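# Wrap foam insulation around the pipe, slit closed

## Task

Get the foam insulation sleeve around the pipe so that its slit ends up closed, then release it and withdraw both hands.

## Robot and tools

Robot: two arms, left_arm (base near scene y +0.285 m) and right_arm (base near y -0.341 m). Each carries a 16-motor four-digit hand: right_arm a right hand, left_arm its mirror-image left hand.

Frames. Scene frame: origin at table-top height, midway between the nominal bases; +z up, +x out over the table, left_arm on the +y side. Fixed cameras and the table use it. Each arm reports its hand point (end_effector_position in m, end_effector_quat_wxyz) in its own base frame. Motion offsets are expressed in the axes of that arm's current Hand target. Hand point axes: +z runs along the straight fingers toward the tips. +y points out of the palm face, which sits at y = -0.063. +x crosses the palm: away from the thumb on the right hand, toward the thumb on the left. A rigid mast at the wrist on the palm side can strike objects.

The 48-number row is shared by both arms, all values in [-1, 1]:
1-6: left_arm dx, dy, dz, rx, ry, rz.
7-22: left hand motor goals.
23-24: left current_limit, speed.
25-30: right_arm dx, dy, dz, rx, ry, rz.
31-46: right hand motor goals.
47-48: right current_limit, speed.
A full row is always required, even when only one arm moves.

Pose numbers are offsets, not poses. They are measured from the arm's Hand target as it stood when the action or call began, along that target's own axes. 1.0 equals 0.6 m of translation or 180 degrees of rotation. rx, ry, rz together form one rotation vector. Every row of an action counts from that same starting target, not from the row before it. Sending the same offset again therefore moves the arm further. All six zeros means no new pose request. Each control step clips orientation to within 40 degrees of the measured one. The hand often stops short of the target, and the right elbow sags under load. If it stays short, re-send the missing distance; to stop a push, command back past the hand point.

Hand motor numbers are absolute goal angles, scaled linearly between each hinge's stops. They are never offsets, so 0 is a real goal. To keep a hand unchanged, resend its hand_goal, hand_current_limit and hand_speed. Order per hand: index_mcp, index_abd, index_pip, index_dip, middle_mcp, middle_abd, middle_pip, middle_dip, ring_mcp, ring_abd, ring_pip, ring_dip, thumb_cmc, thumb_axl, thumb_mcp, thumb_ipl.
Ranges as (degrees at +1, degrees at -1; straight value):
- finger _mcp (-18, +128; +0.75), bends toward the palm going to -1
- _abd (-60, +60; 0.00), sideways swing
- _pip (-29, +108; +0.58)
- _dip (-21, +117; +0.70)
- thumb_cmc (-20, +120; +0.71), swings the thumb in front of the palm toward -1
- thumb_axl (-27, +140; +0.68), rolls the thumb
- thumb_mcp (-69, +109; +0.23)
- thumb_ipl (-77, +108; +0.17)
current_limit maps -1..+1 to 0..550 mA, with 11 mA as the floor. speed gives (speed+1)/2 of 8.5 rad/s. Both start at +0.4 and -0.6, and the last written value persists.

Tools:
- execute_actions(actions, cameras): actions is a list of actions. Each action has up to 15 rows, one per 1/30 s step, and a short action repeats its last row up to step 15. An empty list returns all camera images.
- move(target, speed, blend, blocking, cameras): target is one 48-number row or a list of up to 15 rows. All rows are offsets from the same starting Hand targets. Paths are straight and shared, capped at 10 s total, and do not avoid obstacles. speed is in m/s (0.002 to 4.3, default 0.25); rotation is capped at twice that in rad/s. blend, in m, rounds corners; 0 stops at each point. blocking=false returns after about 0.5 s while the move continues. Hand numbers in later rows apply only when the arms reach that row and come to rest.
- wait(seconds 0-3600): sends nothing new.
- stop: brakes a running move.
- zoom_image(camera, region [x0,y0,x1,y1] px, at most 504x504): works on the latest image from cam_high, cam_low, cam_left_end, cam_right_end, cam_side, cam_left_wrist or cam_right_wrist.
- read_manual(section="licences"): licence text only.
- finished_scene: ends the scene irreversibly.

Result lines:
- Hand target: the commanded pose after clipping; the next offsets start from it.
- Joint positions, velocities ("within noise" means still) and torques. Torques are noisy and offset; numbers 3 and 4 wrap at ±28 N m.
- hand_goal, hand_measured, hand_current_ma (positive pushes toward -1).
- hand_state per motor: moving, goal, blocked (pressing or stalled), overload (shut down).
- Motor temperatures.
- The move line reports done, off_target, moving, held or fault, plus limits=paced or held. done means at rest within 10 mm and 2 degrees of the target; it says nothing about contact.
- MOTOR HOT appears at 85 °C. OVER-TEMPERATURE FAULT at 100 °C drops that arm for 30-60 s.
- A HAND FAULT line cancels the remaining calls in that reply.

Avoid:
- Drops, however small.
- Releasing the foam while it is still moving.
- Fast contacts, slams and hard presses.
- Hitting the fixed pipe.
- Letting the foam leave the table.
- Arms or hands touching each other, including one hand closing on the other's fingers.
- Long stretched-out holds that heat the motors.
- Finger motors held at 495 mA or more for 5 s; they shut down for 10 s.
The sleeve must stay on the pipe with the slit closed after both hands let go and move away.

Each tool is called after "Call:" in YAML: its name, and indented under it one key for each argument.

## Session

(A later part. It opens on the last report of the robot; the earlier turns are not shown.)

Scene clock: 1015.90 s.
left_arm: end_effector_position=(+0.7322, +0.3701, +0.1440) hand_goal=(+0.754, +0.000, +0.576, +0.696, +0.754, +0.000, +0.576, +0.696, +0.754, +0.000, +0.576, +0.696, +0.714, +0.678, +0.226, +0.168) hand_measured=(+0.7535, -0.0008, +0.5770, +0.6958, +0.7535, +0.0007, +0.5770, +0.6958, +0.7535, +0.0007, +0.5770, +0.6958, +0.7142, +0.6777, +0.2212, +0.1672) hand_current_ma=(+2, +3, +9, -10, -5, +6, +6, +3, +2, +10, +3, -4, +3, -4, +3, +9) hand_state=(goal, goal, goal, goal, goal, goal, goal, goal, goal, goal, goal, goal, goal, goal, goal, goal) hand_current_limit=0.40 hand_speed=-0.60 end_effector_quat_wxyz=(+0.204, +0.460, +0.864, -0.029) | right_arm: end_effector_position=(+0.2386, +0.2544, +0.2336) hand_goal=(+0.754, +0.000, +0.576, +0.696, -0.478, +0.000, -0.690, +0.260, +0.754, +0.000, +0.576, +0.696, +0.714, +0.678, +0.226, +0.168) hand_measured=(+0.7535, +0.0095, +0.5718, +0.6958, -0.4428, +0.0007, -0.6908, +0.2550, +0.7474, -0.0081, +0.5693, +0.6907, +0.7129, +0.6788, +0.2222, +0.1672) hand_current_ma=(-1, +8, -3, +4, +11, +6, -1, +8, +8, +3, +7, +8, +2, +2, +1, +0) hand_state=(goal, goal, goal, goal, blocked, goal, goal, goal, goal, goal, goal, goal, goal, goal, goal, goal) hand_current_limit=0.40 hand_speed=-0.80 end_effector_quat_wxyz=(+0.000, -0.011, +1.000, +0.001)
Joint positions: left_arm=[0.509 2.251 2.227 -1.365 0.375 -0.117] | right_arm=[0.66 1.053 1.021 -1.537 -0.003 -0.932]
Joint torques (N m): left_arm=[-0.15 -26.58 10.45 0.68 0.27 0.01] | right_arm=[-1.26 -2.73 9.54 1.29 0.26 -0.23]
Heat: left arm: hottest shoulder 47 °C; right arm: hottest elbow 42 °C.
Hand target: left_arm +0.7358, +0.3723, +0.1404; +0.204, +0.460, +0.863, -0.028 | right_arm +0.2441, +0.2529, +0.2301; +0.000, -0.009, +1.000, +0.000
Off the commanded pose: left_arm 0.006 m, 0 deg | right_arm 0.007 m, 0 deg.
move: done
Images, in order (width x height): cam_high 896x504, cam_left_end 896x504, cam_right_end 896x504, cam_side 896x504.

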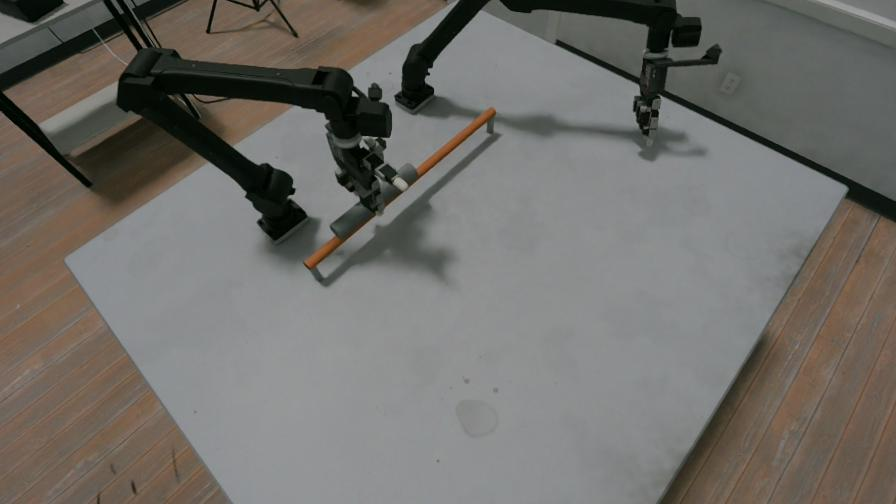

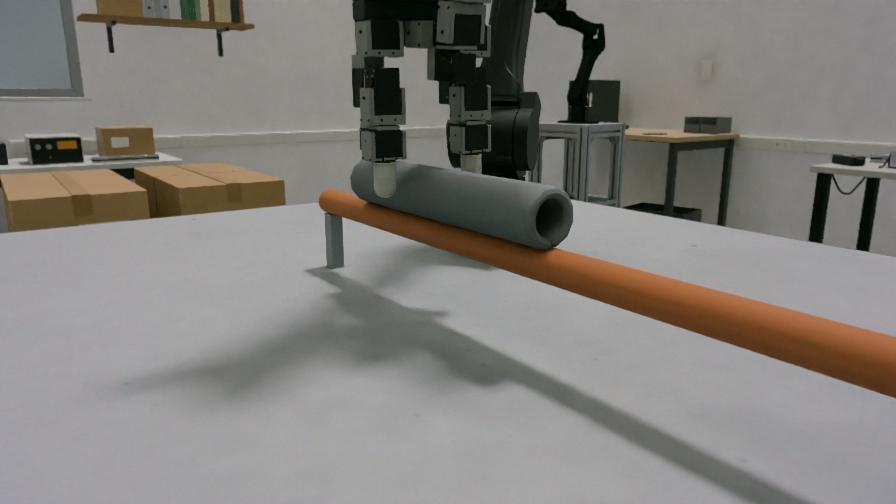

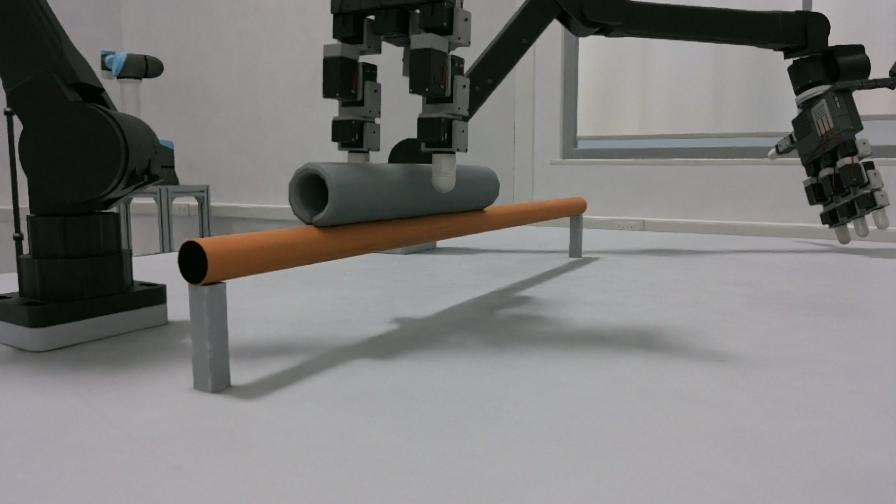

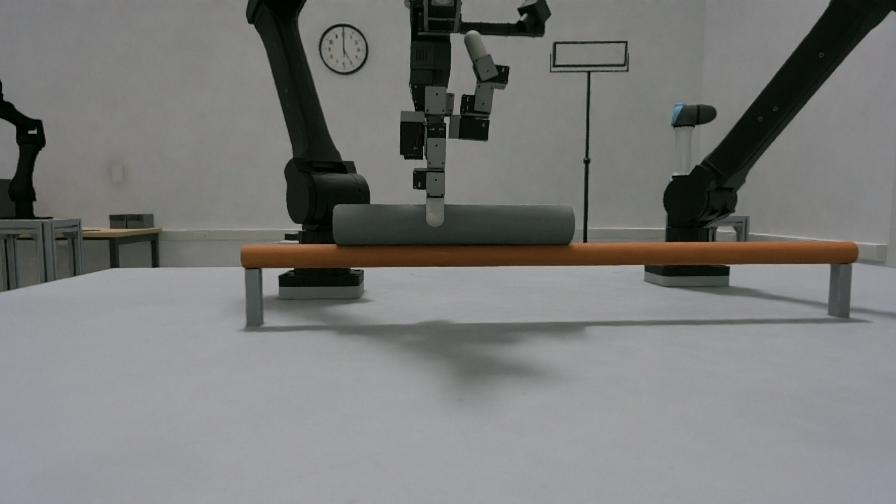

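Call:
move:
  target: [0,0,0,0,0,0,0.754,0,0.576,0.696,0.754,0,0.576,0.696,0.754,0,0.576,0.696,0.714,0.678,0.226,0.168,0.4,-0.6, 0,0,0.0467,0,0,0,0.754,0.0,0.576,0.696,-0.479,0,-0.69,0.26,0.754,0.0,0.576,0.696,0.714,0.678,0.226,0.168,0.4,-0.8]
  speed: 0.04
  cameras: ["cam_right_end","cam_high","cam_side","cam_left_end"]

Call:
zoom_image:
  camera: "cam_right_end"
  region: [260, 60, 520, 260]

Call:
zoom_image:
  camera: "cam_left_end"
  region: [340, 60, 600, 260]

Scene clock: 1028.33 s.
left_arm: end_effector_position=(+0.7322, +0.3701, +0.1440) hand_goal=(+0.754, +0.000, +0.576, +0.696, +0.754, +0.000, +0.576, +0.696, +0.754, +0.000, +0.576, +0.696, +0.714, +0.678, +0.226, +0.168) hand_measured=(+0.7535, -0.0008, +0.5770, +0.6958, +0.7535, +0.0007, +0.5770, +0.6958, +0.7523, +0.0007, +0.5770, +0.6958, +0.7142, +0.6767, +0.2212, +0.1681) hand_current_ma=(+1, +8, +9, -9, -5, +9, +7, +1, -1, +7, +4, -7, +4, -1, +5, +13) hand_state=(goal, goal, goal, goal, goal, goal, goal, goal, goal, goal, goal, goal, goal, goal, goal, goal) hand_current_limit=0.40 hand_speed=-0.60 end_effector_quat_wxyz=(+0.204, +0.460, +0.864, -0.029) | right_arm: end_effector_position=(+0.2389, +0.2547, +0.2062) hand_goal=(+0.754, +0.000, +0.576, +0.696, -0.478, +0.000, -0.690, +0.260, +0.754, +0.000, +0.576, +0.696, +0.714, +0.678, +0.226, +0.168) hand_measured=(+0.7523, +0.0095, +0.5731, +0.6958, -0.4428, +0.0007, -0.6908, +0.2550, +0.7474, -0.0081, +0.5705, +0.6907, +0.7142, +0.6767, +0.2212, +0.1672) hand_current_ma=(+3, +10, -6, +9, +17, +6, -2, +5, +10, +3, +8, +9, +1, -4, +1, -4) hand_state=(goal, goal, goal, goal, blocked, goal, goal, goal, goal, goal, goal, goal, goal, goal, goal, goal) hand_current_limit=0.40 hand_speed=-0.80 end_effector_quat_wxyz=(+0.000, -0.011, +1.000, +0.002)
Joint positions: left_arm=[0.509 2.251 2.227 -1.365 0.375 -0.117] | right_arm=[0.66 1.059 0.952 -1.461 -0.003 -0.933]
Joint torques (N m): left_arm=[0.09 -26.7 10.41 0.66 0.26 0.01] | right_arm=[-1.26 -2.84 9.43 1.25 0.26 -0.22]
Heat: left arm: hottest shoulder 47 °C; right arm: hottest elbow 40 °C.
Hand target: left_arm +0.7358, +0.3723, +0.1404; +0.204, +0.460, +0.863, -0.028 | right_arm +0.2442, +0.2529, +0.2020; +0.000, -0.009, +1.000, +0.000
Off the commanded pose: left_arm 0.006 m, 0 deg | right_arm 0.007 m, 0 deg.
move: done
Images, in order (width x height): cam_high 896x504, cam_left_end 896x504, cam_right_end 896x504, cam_side 896x504.

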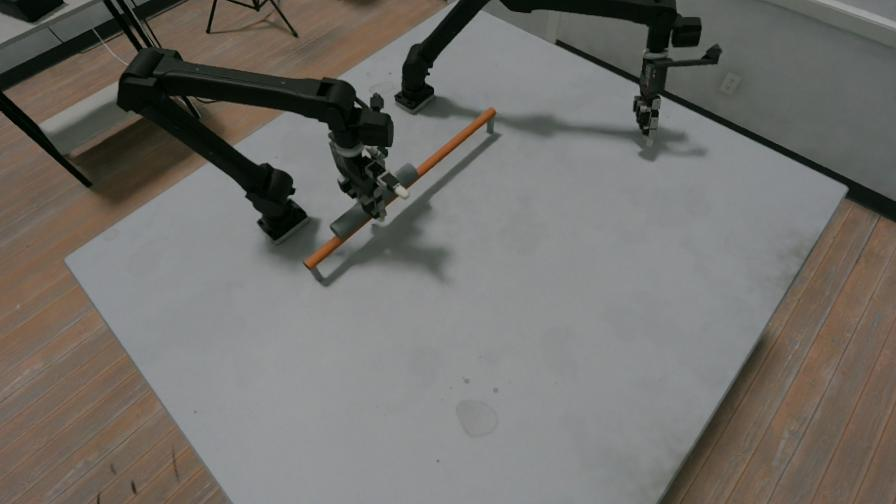

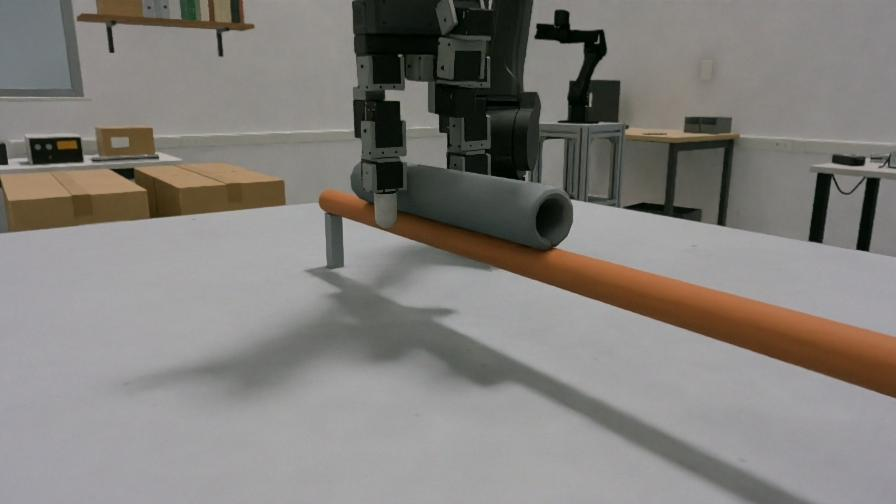

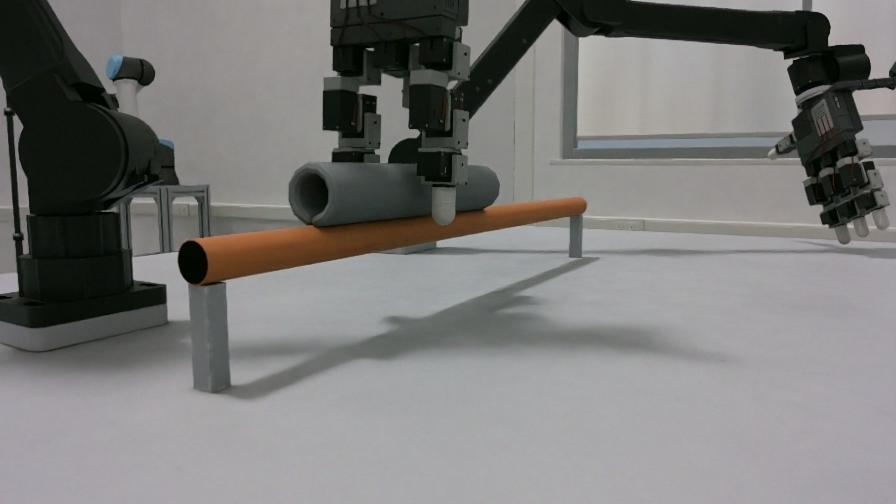

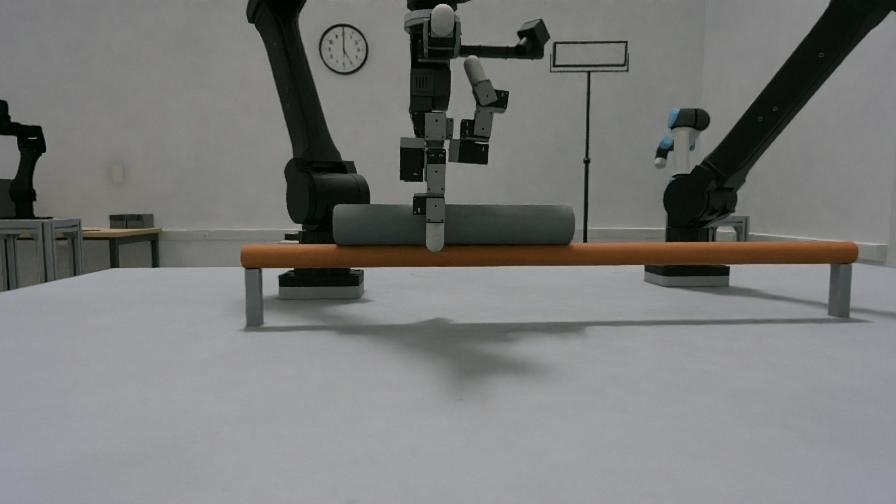

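Scaled by 1.938 from the camera's image (finer frame: 1280x720).

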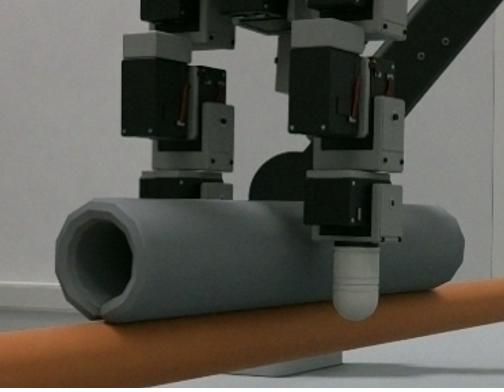

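Scaled by 1.938 from the camera's image (finer frame: 1280x720).

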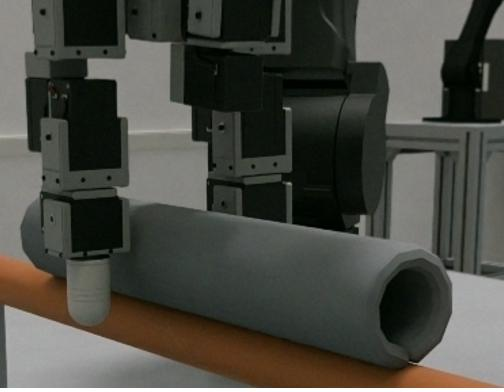

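Call:
move:
  target: [0,0,0,0,0,0,0.754,0,0.576,0.696,0.754,0,0.576,0.696,0.754,0,0.576,0.696,0.714,0.678,0.226,0.168,0.4,-0.6, 0,0,0.0617,0,0,0,0.754,0.0,0.576,0.696,-0.479,0,-0.69,0.26,0.754,0.0,0.576,0.696,0.714,0.678,0.226,0.168,0.4,-0.8]
  speed: 0.04
  cameras: ["cam_right_end","cam_high","cam_side","cam_left_end"]

Call:
zoom_image:
  camera: "cam_right_end"
  region: [260, 60, 520, 260]

Call:
zoom_image:
  camera: "cam_left_end"
  region: [340, 60, 600, 260]

Call:
zoom_image:
  camera: "cam_side"
  region: [320, 90, 600, 290]

Scene clock: 1036.57 s.
left_arm: end_effector_position=(+0.7322, +0.3701, +0.1440) hand_goal=(+0.754, +0.000, +0.576, +0.696, +0.754, +0.000, +0.576, +0.696, +0.754, +0.000, +0.576, +0.696, +0.714, +0.678, +0.226, +0.168) hand_measured=(+0.7535, -0.0008, +0.5770, +0.6958, +0.7535, -0.0008, +0.5770, +0.6958, +0.7535, +0.0007, +0.5770, +0.6971, +0.7142, +0.6767, +0.2212, +0.1681) hand_current_ma=(+7, +7, +11, -10, -6, +7, +6, +5, +2, +9, -2, -11, +2, -3, +4, +8) hand_state=(goal, goal, goal, goal, goal, goal, goal, goal, goal, goal, goal, goal, goal, goal, goal, goal) hand_current_limit=0.40 hand_speed=-0.60 end_effector_quat_wxyz=(+0.204, +0.460, +0.864, -0.029) | right_arm: end_effector_position=(+0.2393, +0.2550, +0.1694) hand_goal=(+0.754, +0.000, +0.576, +0.696, -0.478, +0.000, -0.690, +0.260, +0.754, +0.000, +0.576, +0.696, +0.714, +0.678, +0.226, +0.168) hand_measured=(+0.7535, +0.0095, +0.5731, +0.6958, -0.4428, -0.0008, -0.6908, +0.2562, +0.7474, -0.0066, +0.5693, +0.6907, +0.7142, +0.6777, +0.2212, +0.1681) hand_current_ma=(-2, +7, -5, +9, +16, +3, -1, +6, +5, +1, +6, +7, -2, -2, +4, -3) hand_state=(goal, goal, goal, goal, blocked, goal, goal, goal, goal, goal, goal, goal, goal, goal, goal, goal) hand_current_limit=0.40 hand_speed=-0.80 end_effector_quat_wxyz=(+0.000, -0.011, +1.000, +0.002)
Joint positions: left_arm=[0.509 2.251 2.227 -1.365 0.375 -0.117] | right_arm=[0.66 1.077 0.867 -1.357 -0.003 -0.933]
Joint torques (N m): left_arm=[0.03 -26.58 10.5 0.69 0.27 0.02] | right_arm=[-1.32 -2.67 9.21 1.26 0.26 -0.21]
Heat: left arm: hottest shoulder 47 °C; right arm: hottest elbow 40 °C.
Hand target: left_arm +0.7358, +0.3723, +0.1404; +0.204, +0.460, +0.863, -0.028 | right_arm +0.2442, +0.2529, +0.1651; +0.001, -0.009, +1.000, +0.000
Off the commanded pose: left_arm 0.006 m, 0 deg | right_arm 0.007 m, 0 deg.
move: done
Images, in order (width x height): cam_high 896x504, cam_left_end 896x504, cam_right_end 896x504, cam_side 896x504.

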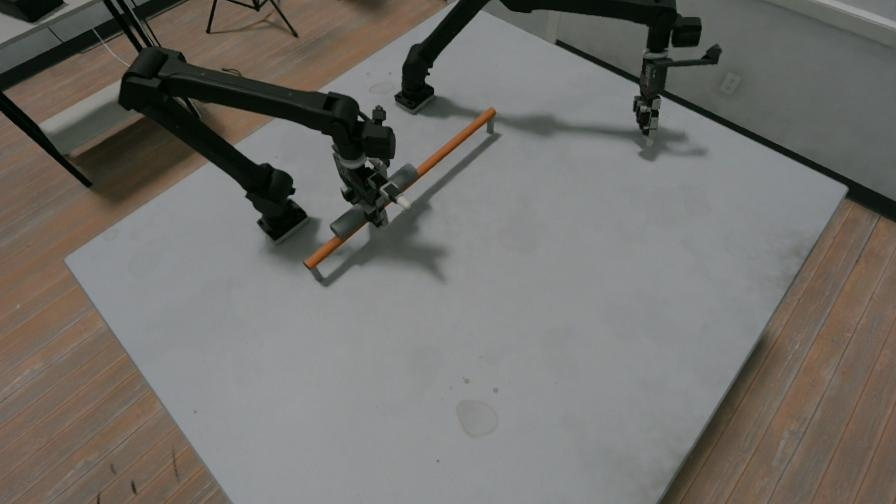

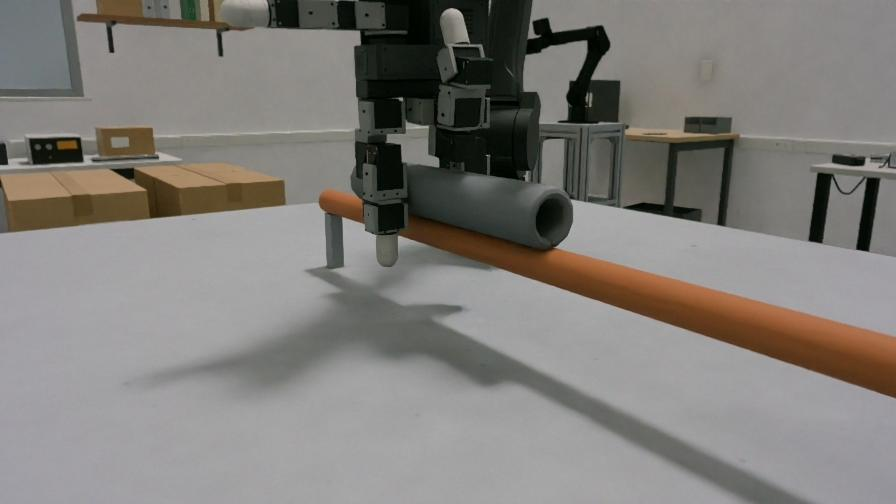

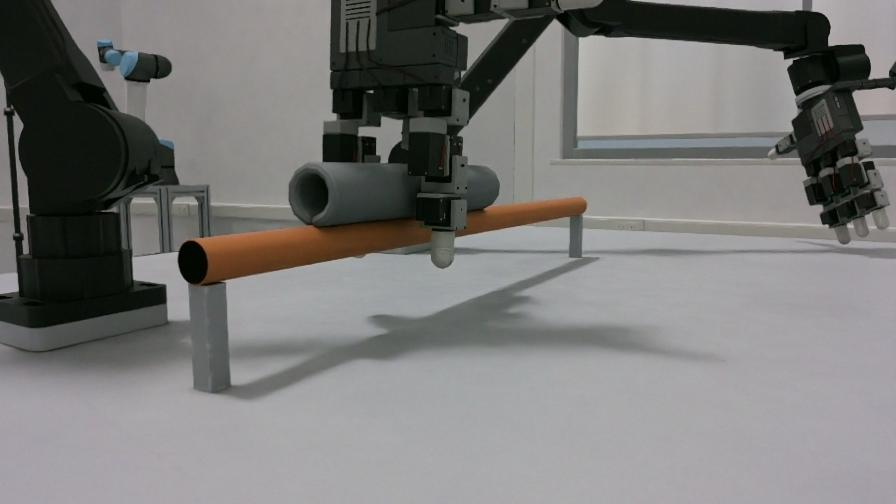

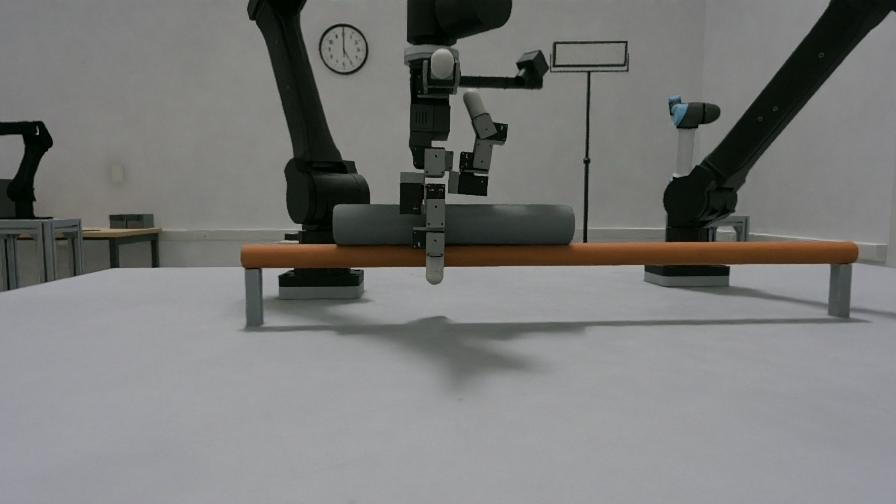

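Scaled by 1.938 from the camera's image (finer frame: 1280x720).

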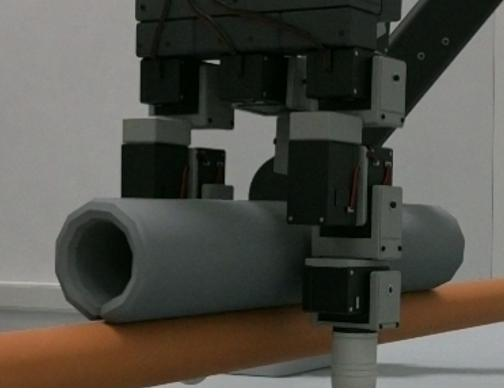

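Scaled by 1.938 from the camera's image (finer frame: 1280x720).

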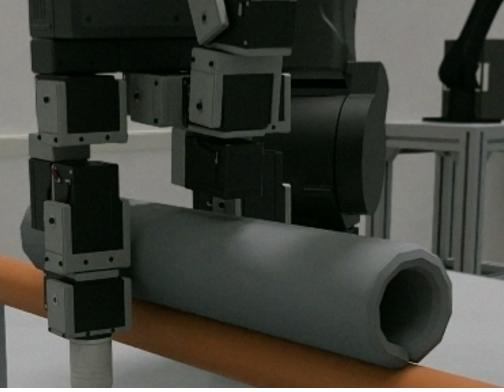

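Scaled by 1.800 from the camera's image (finer frame: 1280x720).

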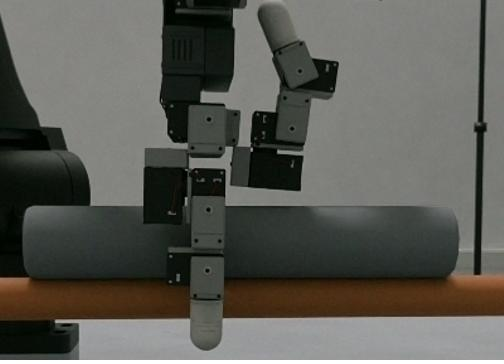

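Call:
move:
  target: [0,0,0,0,0,0,0.754,0,0.576,0.696,0.754,0,0.576,0.696,0.754,0,0.576,0.696,0.714,0.678,0.226,0.168,0.4,-0.6, 0,0,0.03,0,0,0,0.754,0.0,0.576,0.696,-0.479,0,-0.69,0.26,0.754,0.0,0.576,0.696,0.714,0.678,0.226,0.168,0.6,-0.8]
  speed: 0.03
  cameras: ["cam_right_end","cam_high","cam_side","cam_left_end"]

Call:
zoom_image:
  camera: "cam_right_end"
  region: [260, 60, 520, 260]

Call:
zoom_image:
  camera: "cam_left_end"
  region: [340, 60, 600, 260]

Call:
zoom_image:
  camera: "cam_side"
  region: [320, 90, 600, 290]

Scene clock: 1045.17 s.
left_arm: end_effector_position=(+0.7322, +0.3701, +0.1440) hand_goal=(+0.754, +0.000, +0.576, +0.696, +0.754, +0.000, +0.576, +0.696, +0.754, +0.000, +0.576, +0.696, +0.714, +0.678, +0.226, +0.168) hand_measured=(+0.7523, -0.0008, +0.5770, +0.6958, +0.7535, +0.0007, +0.5770, +0.6958, +0.7535, +0.0007, +0.5770, +0.6958, +0.7142, +0.6767, +0.2212, +0.1681) hand_current_ma=(+4, +5, +7, -8, -4, +5, +2, +6, +5, +9, +4, -12, +4, -2, +6, +8) hand_state=(goal, goal, goal, goal, goal, goal, goal, goal, goal, goal, goal, goal, goal, goal, goal, goal) hand_current_limit=0.40 hand_speed=-0.60 end_effector_quat_wxyz=(+0.204, +0.460, +0.864, -0.029) | right_arm: end_effector_position=(+0.2407, +0.2559, +0.1553) hand_goal=(+0.754, +0.000, +0.576, +0.696, -0.478, +0.000, -0.690, +0.260, +0.754, +0.000, +0.576, +0.696, +0.714, +0.678, +0.226, +0.168) hand_measured=(+0.7523, +0.0080, +0.5731, +0.6971, -0.4730, +0.0007, -0.6908, +0.2550, +0.7474, -0.0081, +0.5705, +0.6907, +0.7142, +0.6767, +0.2222, +0.1681) hand_current_ma=(+2, +8, -4, +8, -9, +4, -1, +7, +6, +1, +8, +8, +3, -1, +2, -2) hand_state=(goal, goal, goal, goal, goal, goal, goal, goal, goal, goal, goal, goal, goal, goal, goal, goal) hand_current_limit=0.60 hand_speed=-0.80 end_effector_quat_wxyz=(+0.004, -0.011, +1.000, +0.005)
Joint positions: left_arm=[0.509 2.251 2.227 -1.365 0.375 -0.117] | right_arm=[0.659 1.085 0.833 -1.306 -0.003 -0.933]
Joint torques (N m): left_arm=[0.21 -26.52 10.5 0.66 0.26 0.01] | right_arm=[-1.14 -2.43 8.72 1.28 0.26 -0.21]
Heat: left arm: hottest shoulder 47 °C; right arm: hottest elbow 40 °C.
Hand target: left_arm +0.7358, +0.3723, +0.1404; +0.204, +0.460, +0.863, -0.028 | right_arm +0.2442, +0.2530, +0.1470; +0.000, -0.009, +1.000, +0.000
Off the commanded pose: left_arm 0.006 m, 0 deg | right_arm 0.009 m, 1 deg.
move: done
Images, in order (width x height): cam_high 896x504, cam_left_end 896x504, cam_right_end 896x504, cam_side 896x504.

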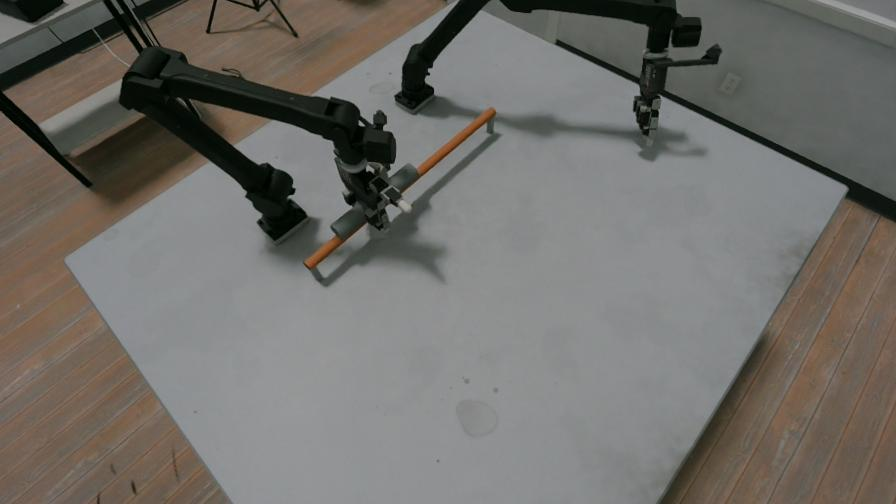

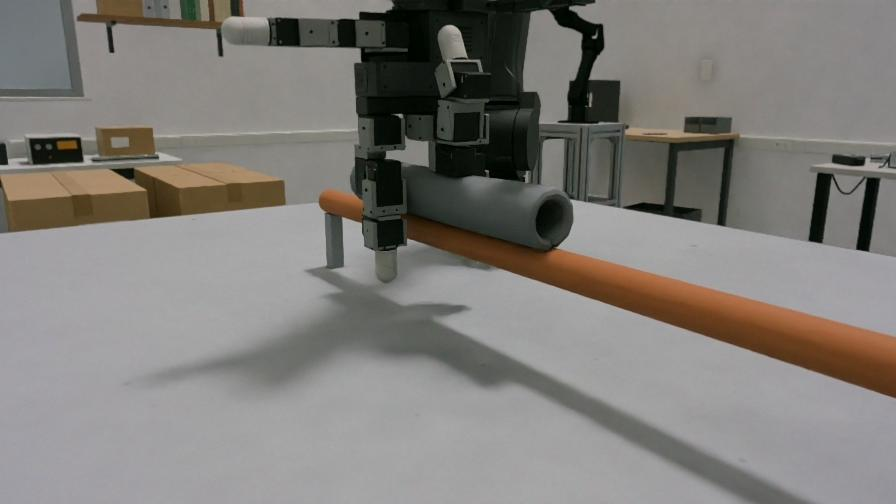

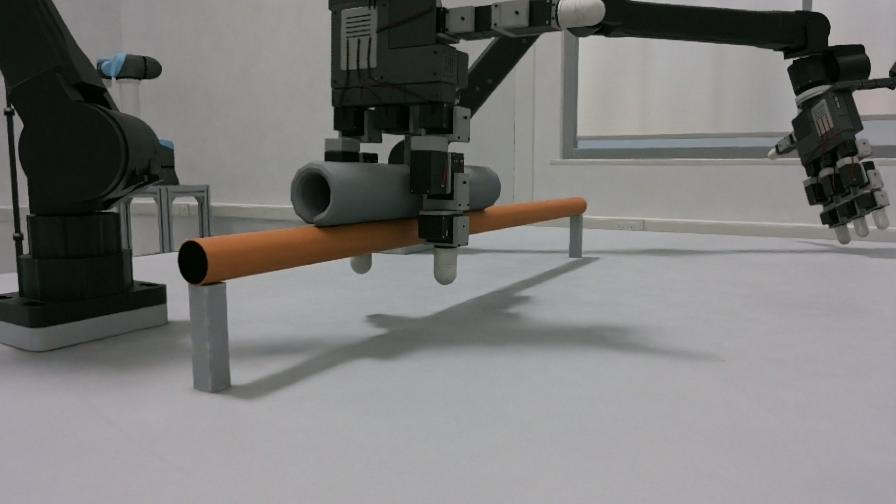

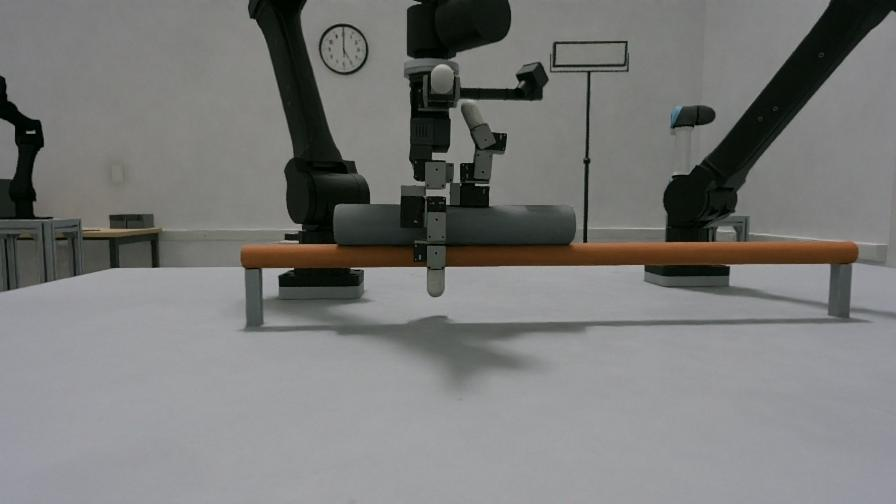

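Scaled by 1.938 from the camera's image (finer frame: 1280x720).

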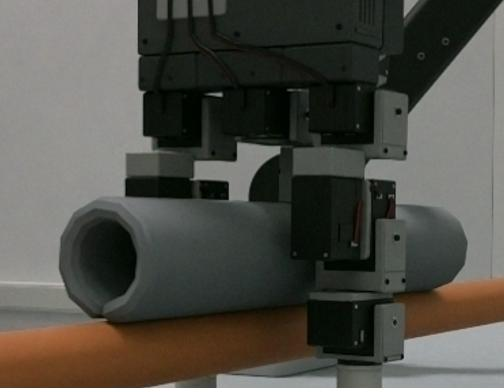

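Scaled by 1.938 from the camera's image (finer frame: 1280x720).

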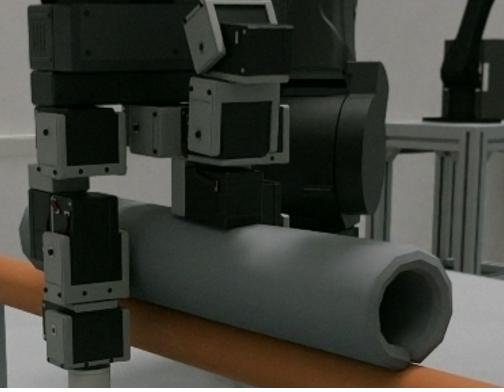

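Scaled by 1.800 from the camera's image (finer frame: 1280x720).

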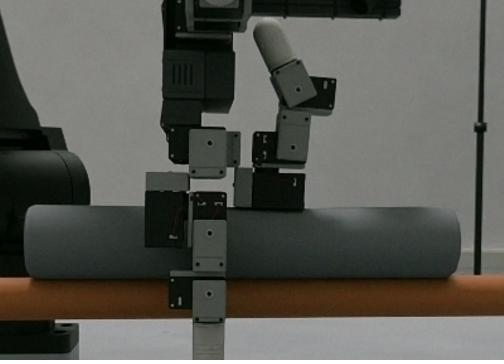

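Call:
move:
  target: [0,0,0,0,0,0,0.754,0,0.576,0.696,0.754,0,0.576,0.696,0.754,0,0.576,0.696,0.714,0.678,0.226,0.168,0.4,-0.6, 0,0,0.02,0,0,0,0.754,0.0,0.576,0.696,-0.479,0,-0.69,0.26,0.754,0.0,0.576,0.696,0.714,0.678,0.226,0.168,0.8,-0.8]
  speed: 0.03
  cameras: ["cam_right_end","cam_side","cam_left_end"]

Call:
zoom_image:
  camera: "cam_right_end"
  region: [260, 60, 520, 260]

Call:
zoom_image:
  camera: "cam_left_end"
  region: [340, 60, 600, 260]

Call:
zoom_image:
  camera: "cam_side"
  region: [320, 90, 600, 290]

Scene clock: 1066.73 s.
left_arm: end_effector_position=(+0.7322, +0.3701, +0.1440) hand_goal=(+0.754, +0.000, +0.576, +0.696, +0.754, +0.000, +0.576, +0.696, +0.754, +0.000, +0.576, +0.696, +0.714, +0.678, +0.226, +0.168) hand_measured=(+0.7523, -0.0008, +0.5770, +0.6958, +0.7535, +0.0007, +0.5770, +0.6958, +0.7535, -0.0008, +0.5770, +0.6958, +0.7142, +0.6767, +0.2212, +0.1681) hand_current_ma=(+8, +8, +13, -8, -9, +7, +14, +7, +1, +8, -2, -7, +8, -1, +5, +11) hand_state=(goal, goal, goal, goal, goal, goal, goal, goal, goal, goal, goal, goal, goal, goal, goal, goal) hand_current_limit=0.40 hand_speed=-0.60 end_effector_quat_wxyz=(+0.204, +0.460, +0.864, -0.029) | right_arm: end_effector_position=(+0.2443, +0.2568, +0.1511) hand_goal=(+0.754, +0.000, +0.576, +0.696, -0.478, +0.000, -0.690, +0.260, +0.754, +0.000, +0.576, +0.696, +0.714, +0.678, +0.226, +0.168) hand_measured=(+0.7535, +0.0095, +0.5731, +0.6958, -0.4899, -0.0008, -0.6895, +0.2562, +0.7486, -0.0081, +0.5705, +0.6894, +0.7142, +0.6777, +0.2212, +0.1672) hand_current_ma=(+1, +7, -4, +6, -16, +2, +0, +4, +8, +5, +8, +8, +5, +1, +2, -3) hand_state=(goal, goal, goal, goal, goal, goal, goal, goal, goal, goal, goal, goal, goal, goal, goal, goal) hand_current_limit=0.80 hand_speed=-0.80 end_effector_quat_wxyz=(+0.012, -0.009, +1.000, +0.010)
Joint positions: left_arm=[0.509 2.251 2.227 -1.365 0.375 -0.117] | right_arm=[0.656 1.086 0.819 -1.273 -0.001 -0.933]
Joint torques (N m): left_arm=[0.03 -26.64 10.48 0.64 0.27 0.02] | right_arm=[-0.91 -1.79 7.83 1.47 0.19 -0.22]
Heat: left arm: hottest shoulder 47 °C; right arm: hottest elbow 39 °C.
Hand target: left_arm +0.7358, +0.3723, +0.1404; +0.204, +0.460, +0.863, -0.028 | right_arm +0.2441, +0.2530, +0.1350; +0.000, -0.009, +1.000, +0.000
Off the commanded pose: left_arm 0.006 m, 0 deg | right_arm 0.017 m, 2 deg.
move: off_target (right_arm)
Images, in order (width x height): cam_left_end 896x504, cam_right_end 896x504, cam_side 896x504.

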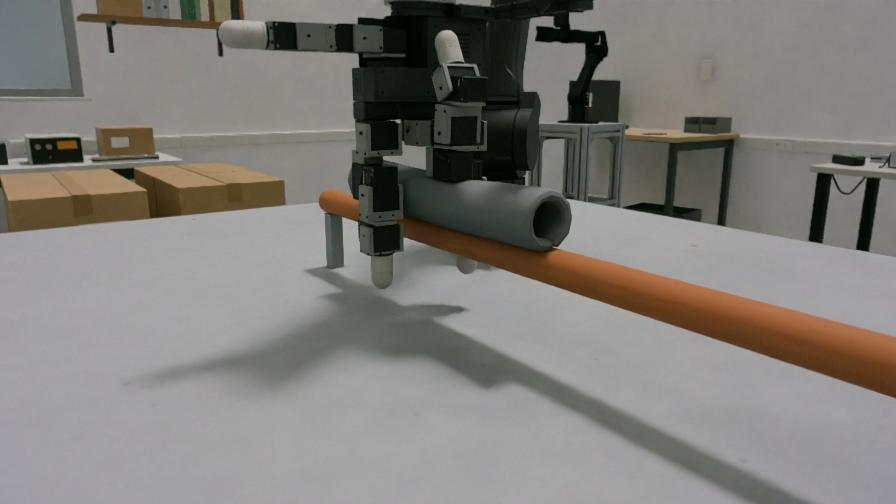

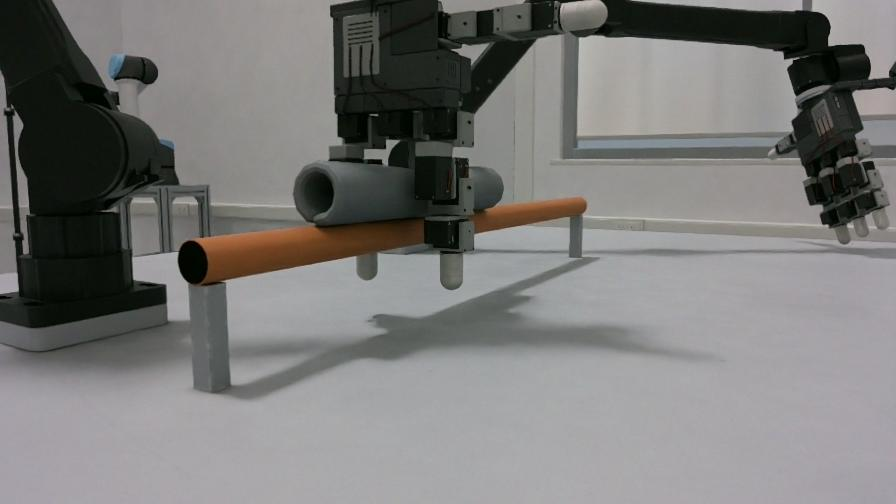

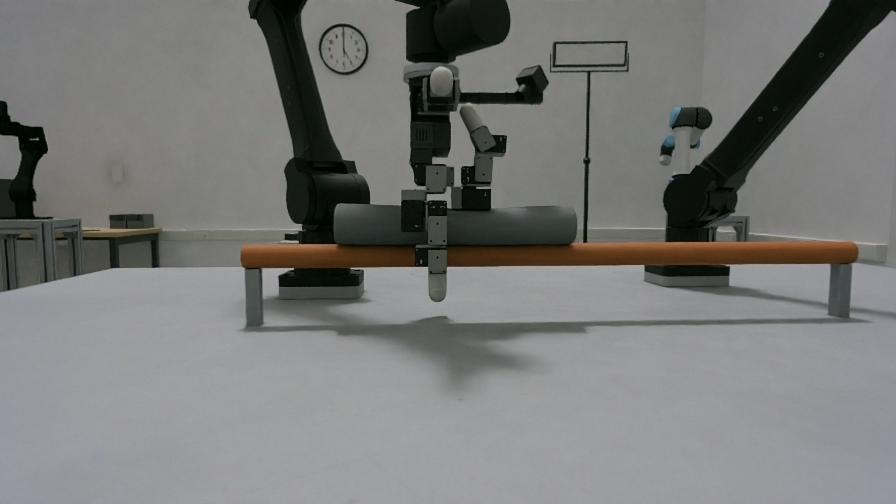

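Scaled by 1.938 from the camera's image (finer frame: 1280x720).

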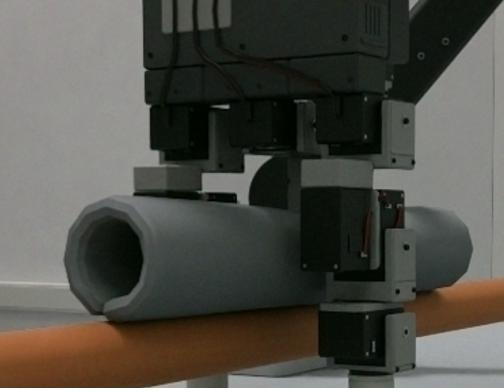

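Scaled by 1.938 from the camera's image (finer frame: 1280x720).

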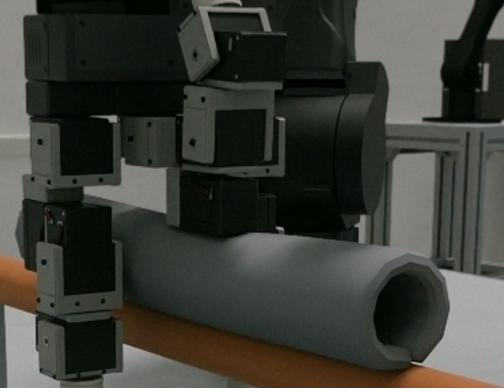

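Scaled by 1.800 from the camera's image (finer frame: 1280x720).

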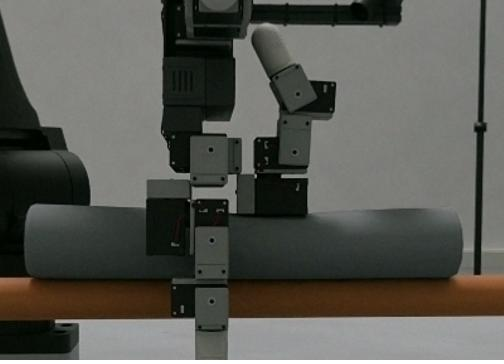

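Call:
move:
  target:
    - [0,0,0,0,0,0,0.754,0,0.576,0.696,0.754,0,0.576,0.696,0.754,0,0.576,0.696,0.714,0.678,0.226,0.168,0.4,-0.6, 0.0,0,-0.04,0,0,0,0.754,0.0,0.576,0.696,-0.479,0,-0.69,0.26,0.754,0.0,0.576,0.696,0.714,0.678,0.226,0.168,0.8,-0.8]
    - [0,0,0,0,0,0,0.754,0,0.576,0.696,0.754,0,0.576,0.696,0.754,0,0.576,0.696,0.714,0.678,0.226,0.168,0.4,-0.6, 0.014,0,-0.03,0,0,0,0.754,0.0,0.576,0.696,-0.479,0,-0.69,0.26,0.754,0.0,0.576,0.696,0.714,0.678,0.226,0.168,0.8,-0.8]
  speed: 0.05
  cameras: ["cam_right_end","cam_side","cam_left_end"]

Call:
zoom_image:
  camera: "cam_right_end"
  region: [260, 60, 520, 260]

Call:
zoom_image:
  camera: "cam_left_end"
  region: [340, 60, 600, 260]

Scene clock: 1079.97 s.
left_arm: end_effector_position=(+0.7322, +0.3701, +0.1440) hand_goal=(+0.754, +0.000, +0.576, +0.696, +0.754, +0.000, +0.576, +0.696, +0.754, +0.000, +0.576, +0.696, +0.714, +0.678, +0.226, +0.168) hand_measured=(+0.7535, -0.0008, +0.5770, +0.6958, +0.7535, +0.0007, +0.5770, +0.6958, +0.7535, +0.0007, +0.5770, +0.6958, +0.7142, +0.6777, +0.2212, +0.1672) hand_current_ma=(+10, +8, +4, -4, -4, +4, +8, +8, -3, +2, +4, -6, +1, -3, +7, +8) hand_state=(goal, goal, goal, goal, goal, goal, goal, goal, goal, goal, goal, goal, goal, goal, goal, goal) hand_current_limit=0.40 hand_speed=-0.60 end_effector_quat_wxyz=(+0.204, +0.460, +0.864, -0.029) | right_arm: end_effector_position=(+0.2377, +0.2523, +0.1525) hand_goal=(+0.754, +0.000, +0.576, +0.696, -0.478, +0.000, -0.690, +0.260, +0.754, +0.000, +0.576, +0.696, +0.714, +0.678, +0.226, +0.168) hand_measured=(+0.7523, +0.0080, +0.5718, +0.6945, -0.5068, +0.0021, -0.6908, +0.2562, +0.7486, -0.0081, +0.5705, +0.6907, +0.7142, +0.6767, +0.2232, +0.1681) hand_current_ma=(+5, +6, -6, +11, -30, +4, -6, +4, +6, +0, +10, +10, +0, +2, +4, -2) hand_state=(goal, goal, goal, goal, blocked, goal, goal, goal, goal, goal, goal, goal, goal, goal, goal, goal) hand_current_limit=0.80 hand_speed=-0.80 end_effector_quat_wxyz=(+0.000, -0.009, +1.000, +0.002)
Joint positions: left_arm=[0.509 2.251 2.227 -1.365 0.375 -0.117] | right_arm=[0.656 1.081 0.824 -1.312 -0.004 -0.933]
Joint torques (N m): left_arm=[0.09 -26.52 10.44 0.62 0.27 0.01] | right_arm=[0.56 -3.72 9.32 0.54 0.28 -0.04]
Motor temperatures (°C): left_arm=[25 47 39 23 23 22] | right_arm=[23 27 38 25 24 22]
Heat: left arm: hottest shoulder 47 °C; right arm: hottest elbow 38 °C.
Hand target: left_arm +0.7358, +0.3723, +0.1404; +0.204, +0.460, +0.863, -0.028 | right_arm +0.2358, +0.2529, +0.1531; +0.000, -0.009, +1.000, +0.000
Off the commanded pose: left_arm 0.006 m, 0 deg | right_arm 0.002 m, 0 deg.
move: done
Images, in order (width x height): cam_left_end 896x504, cam_right_end 896x504, cam_side 896x504.

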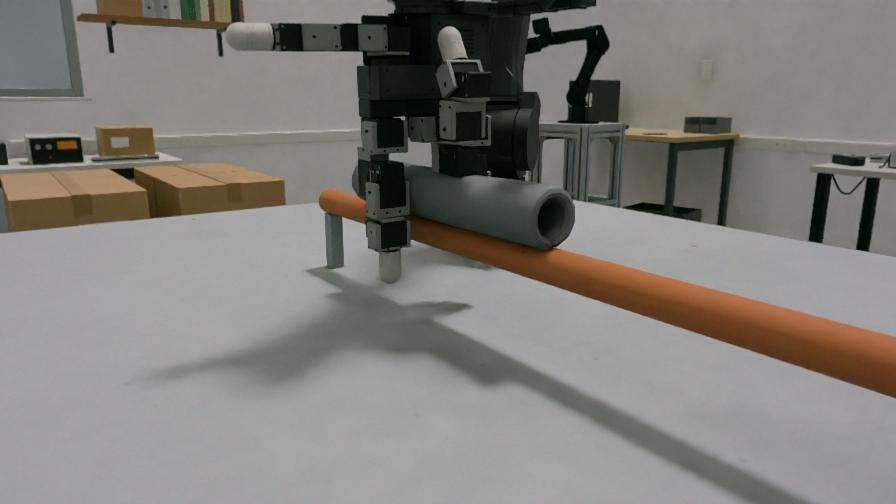

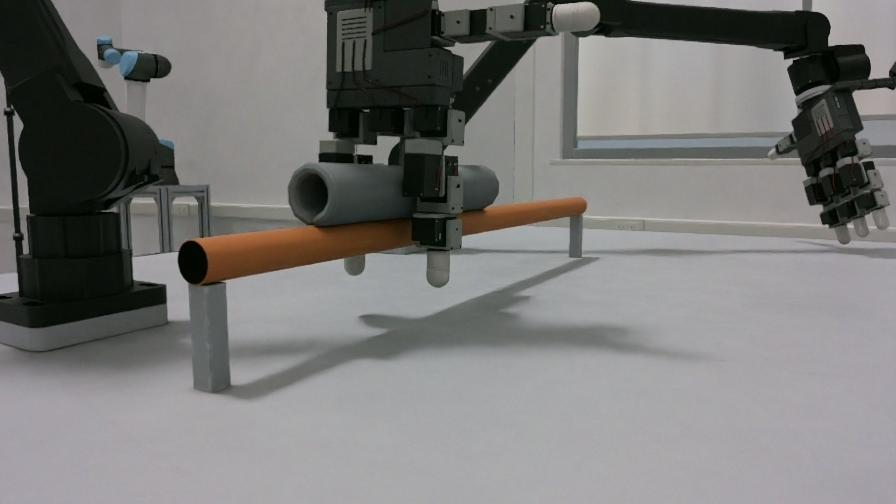

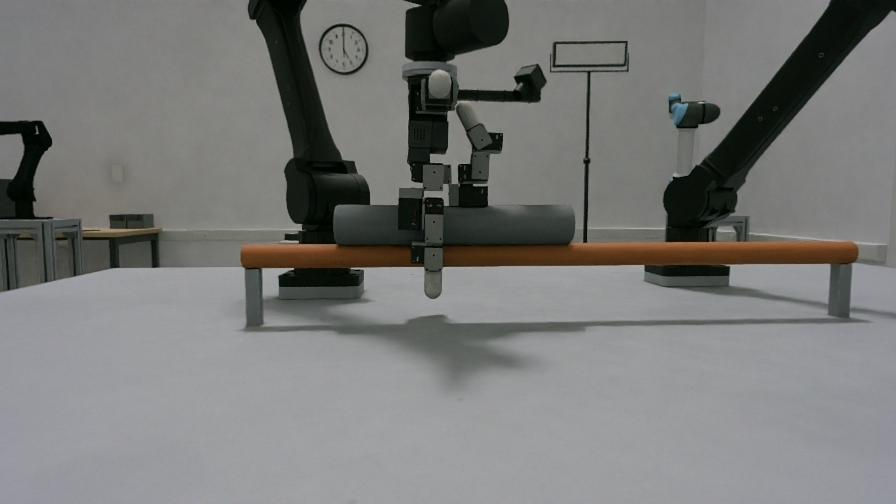

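Scaled by 1.938 from the camera's image (finer frame: 1280x720).

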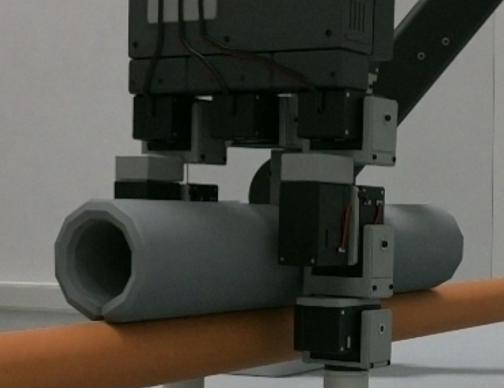

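Scaled by 1.938 from the camera's image (finer frame: 1280x720).

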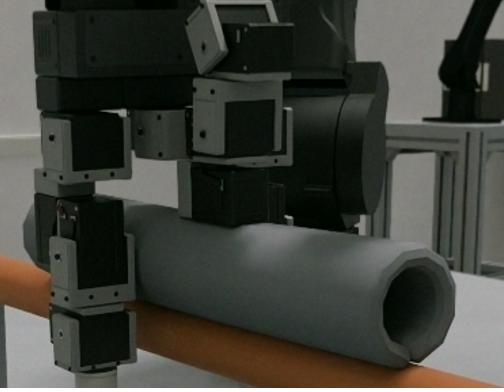

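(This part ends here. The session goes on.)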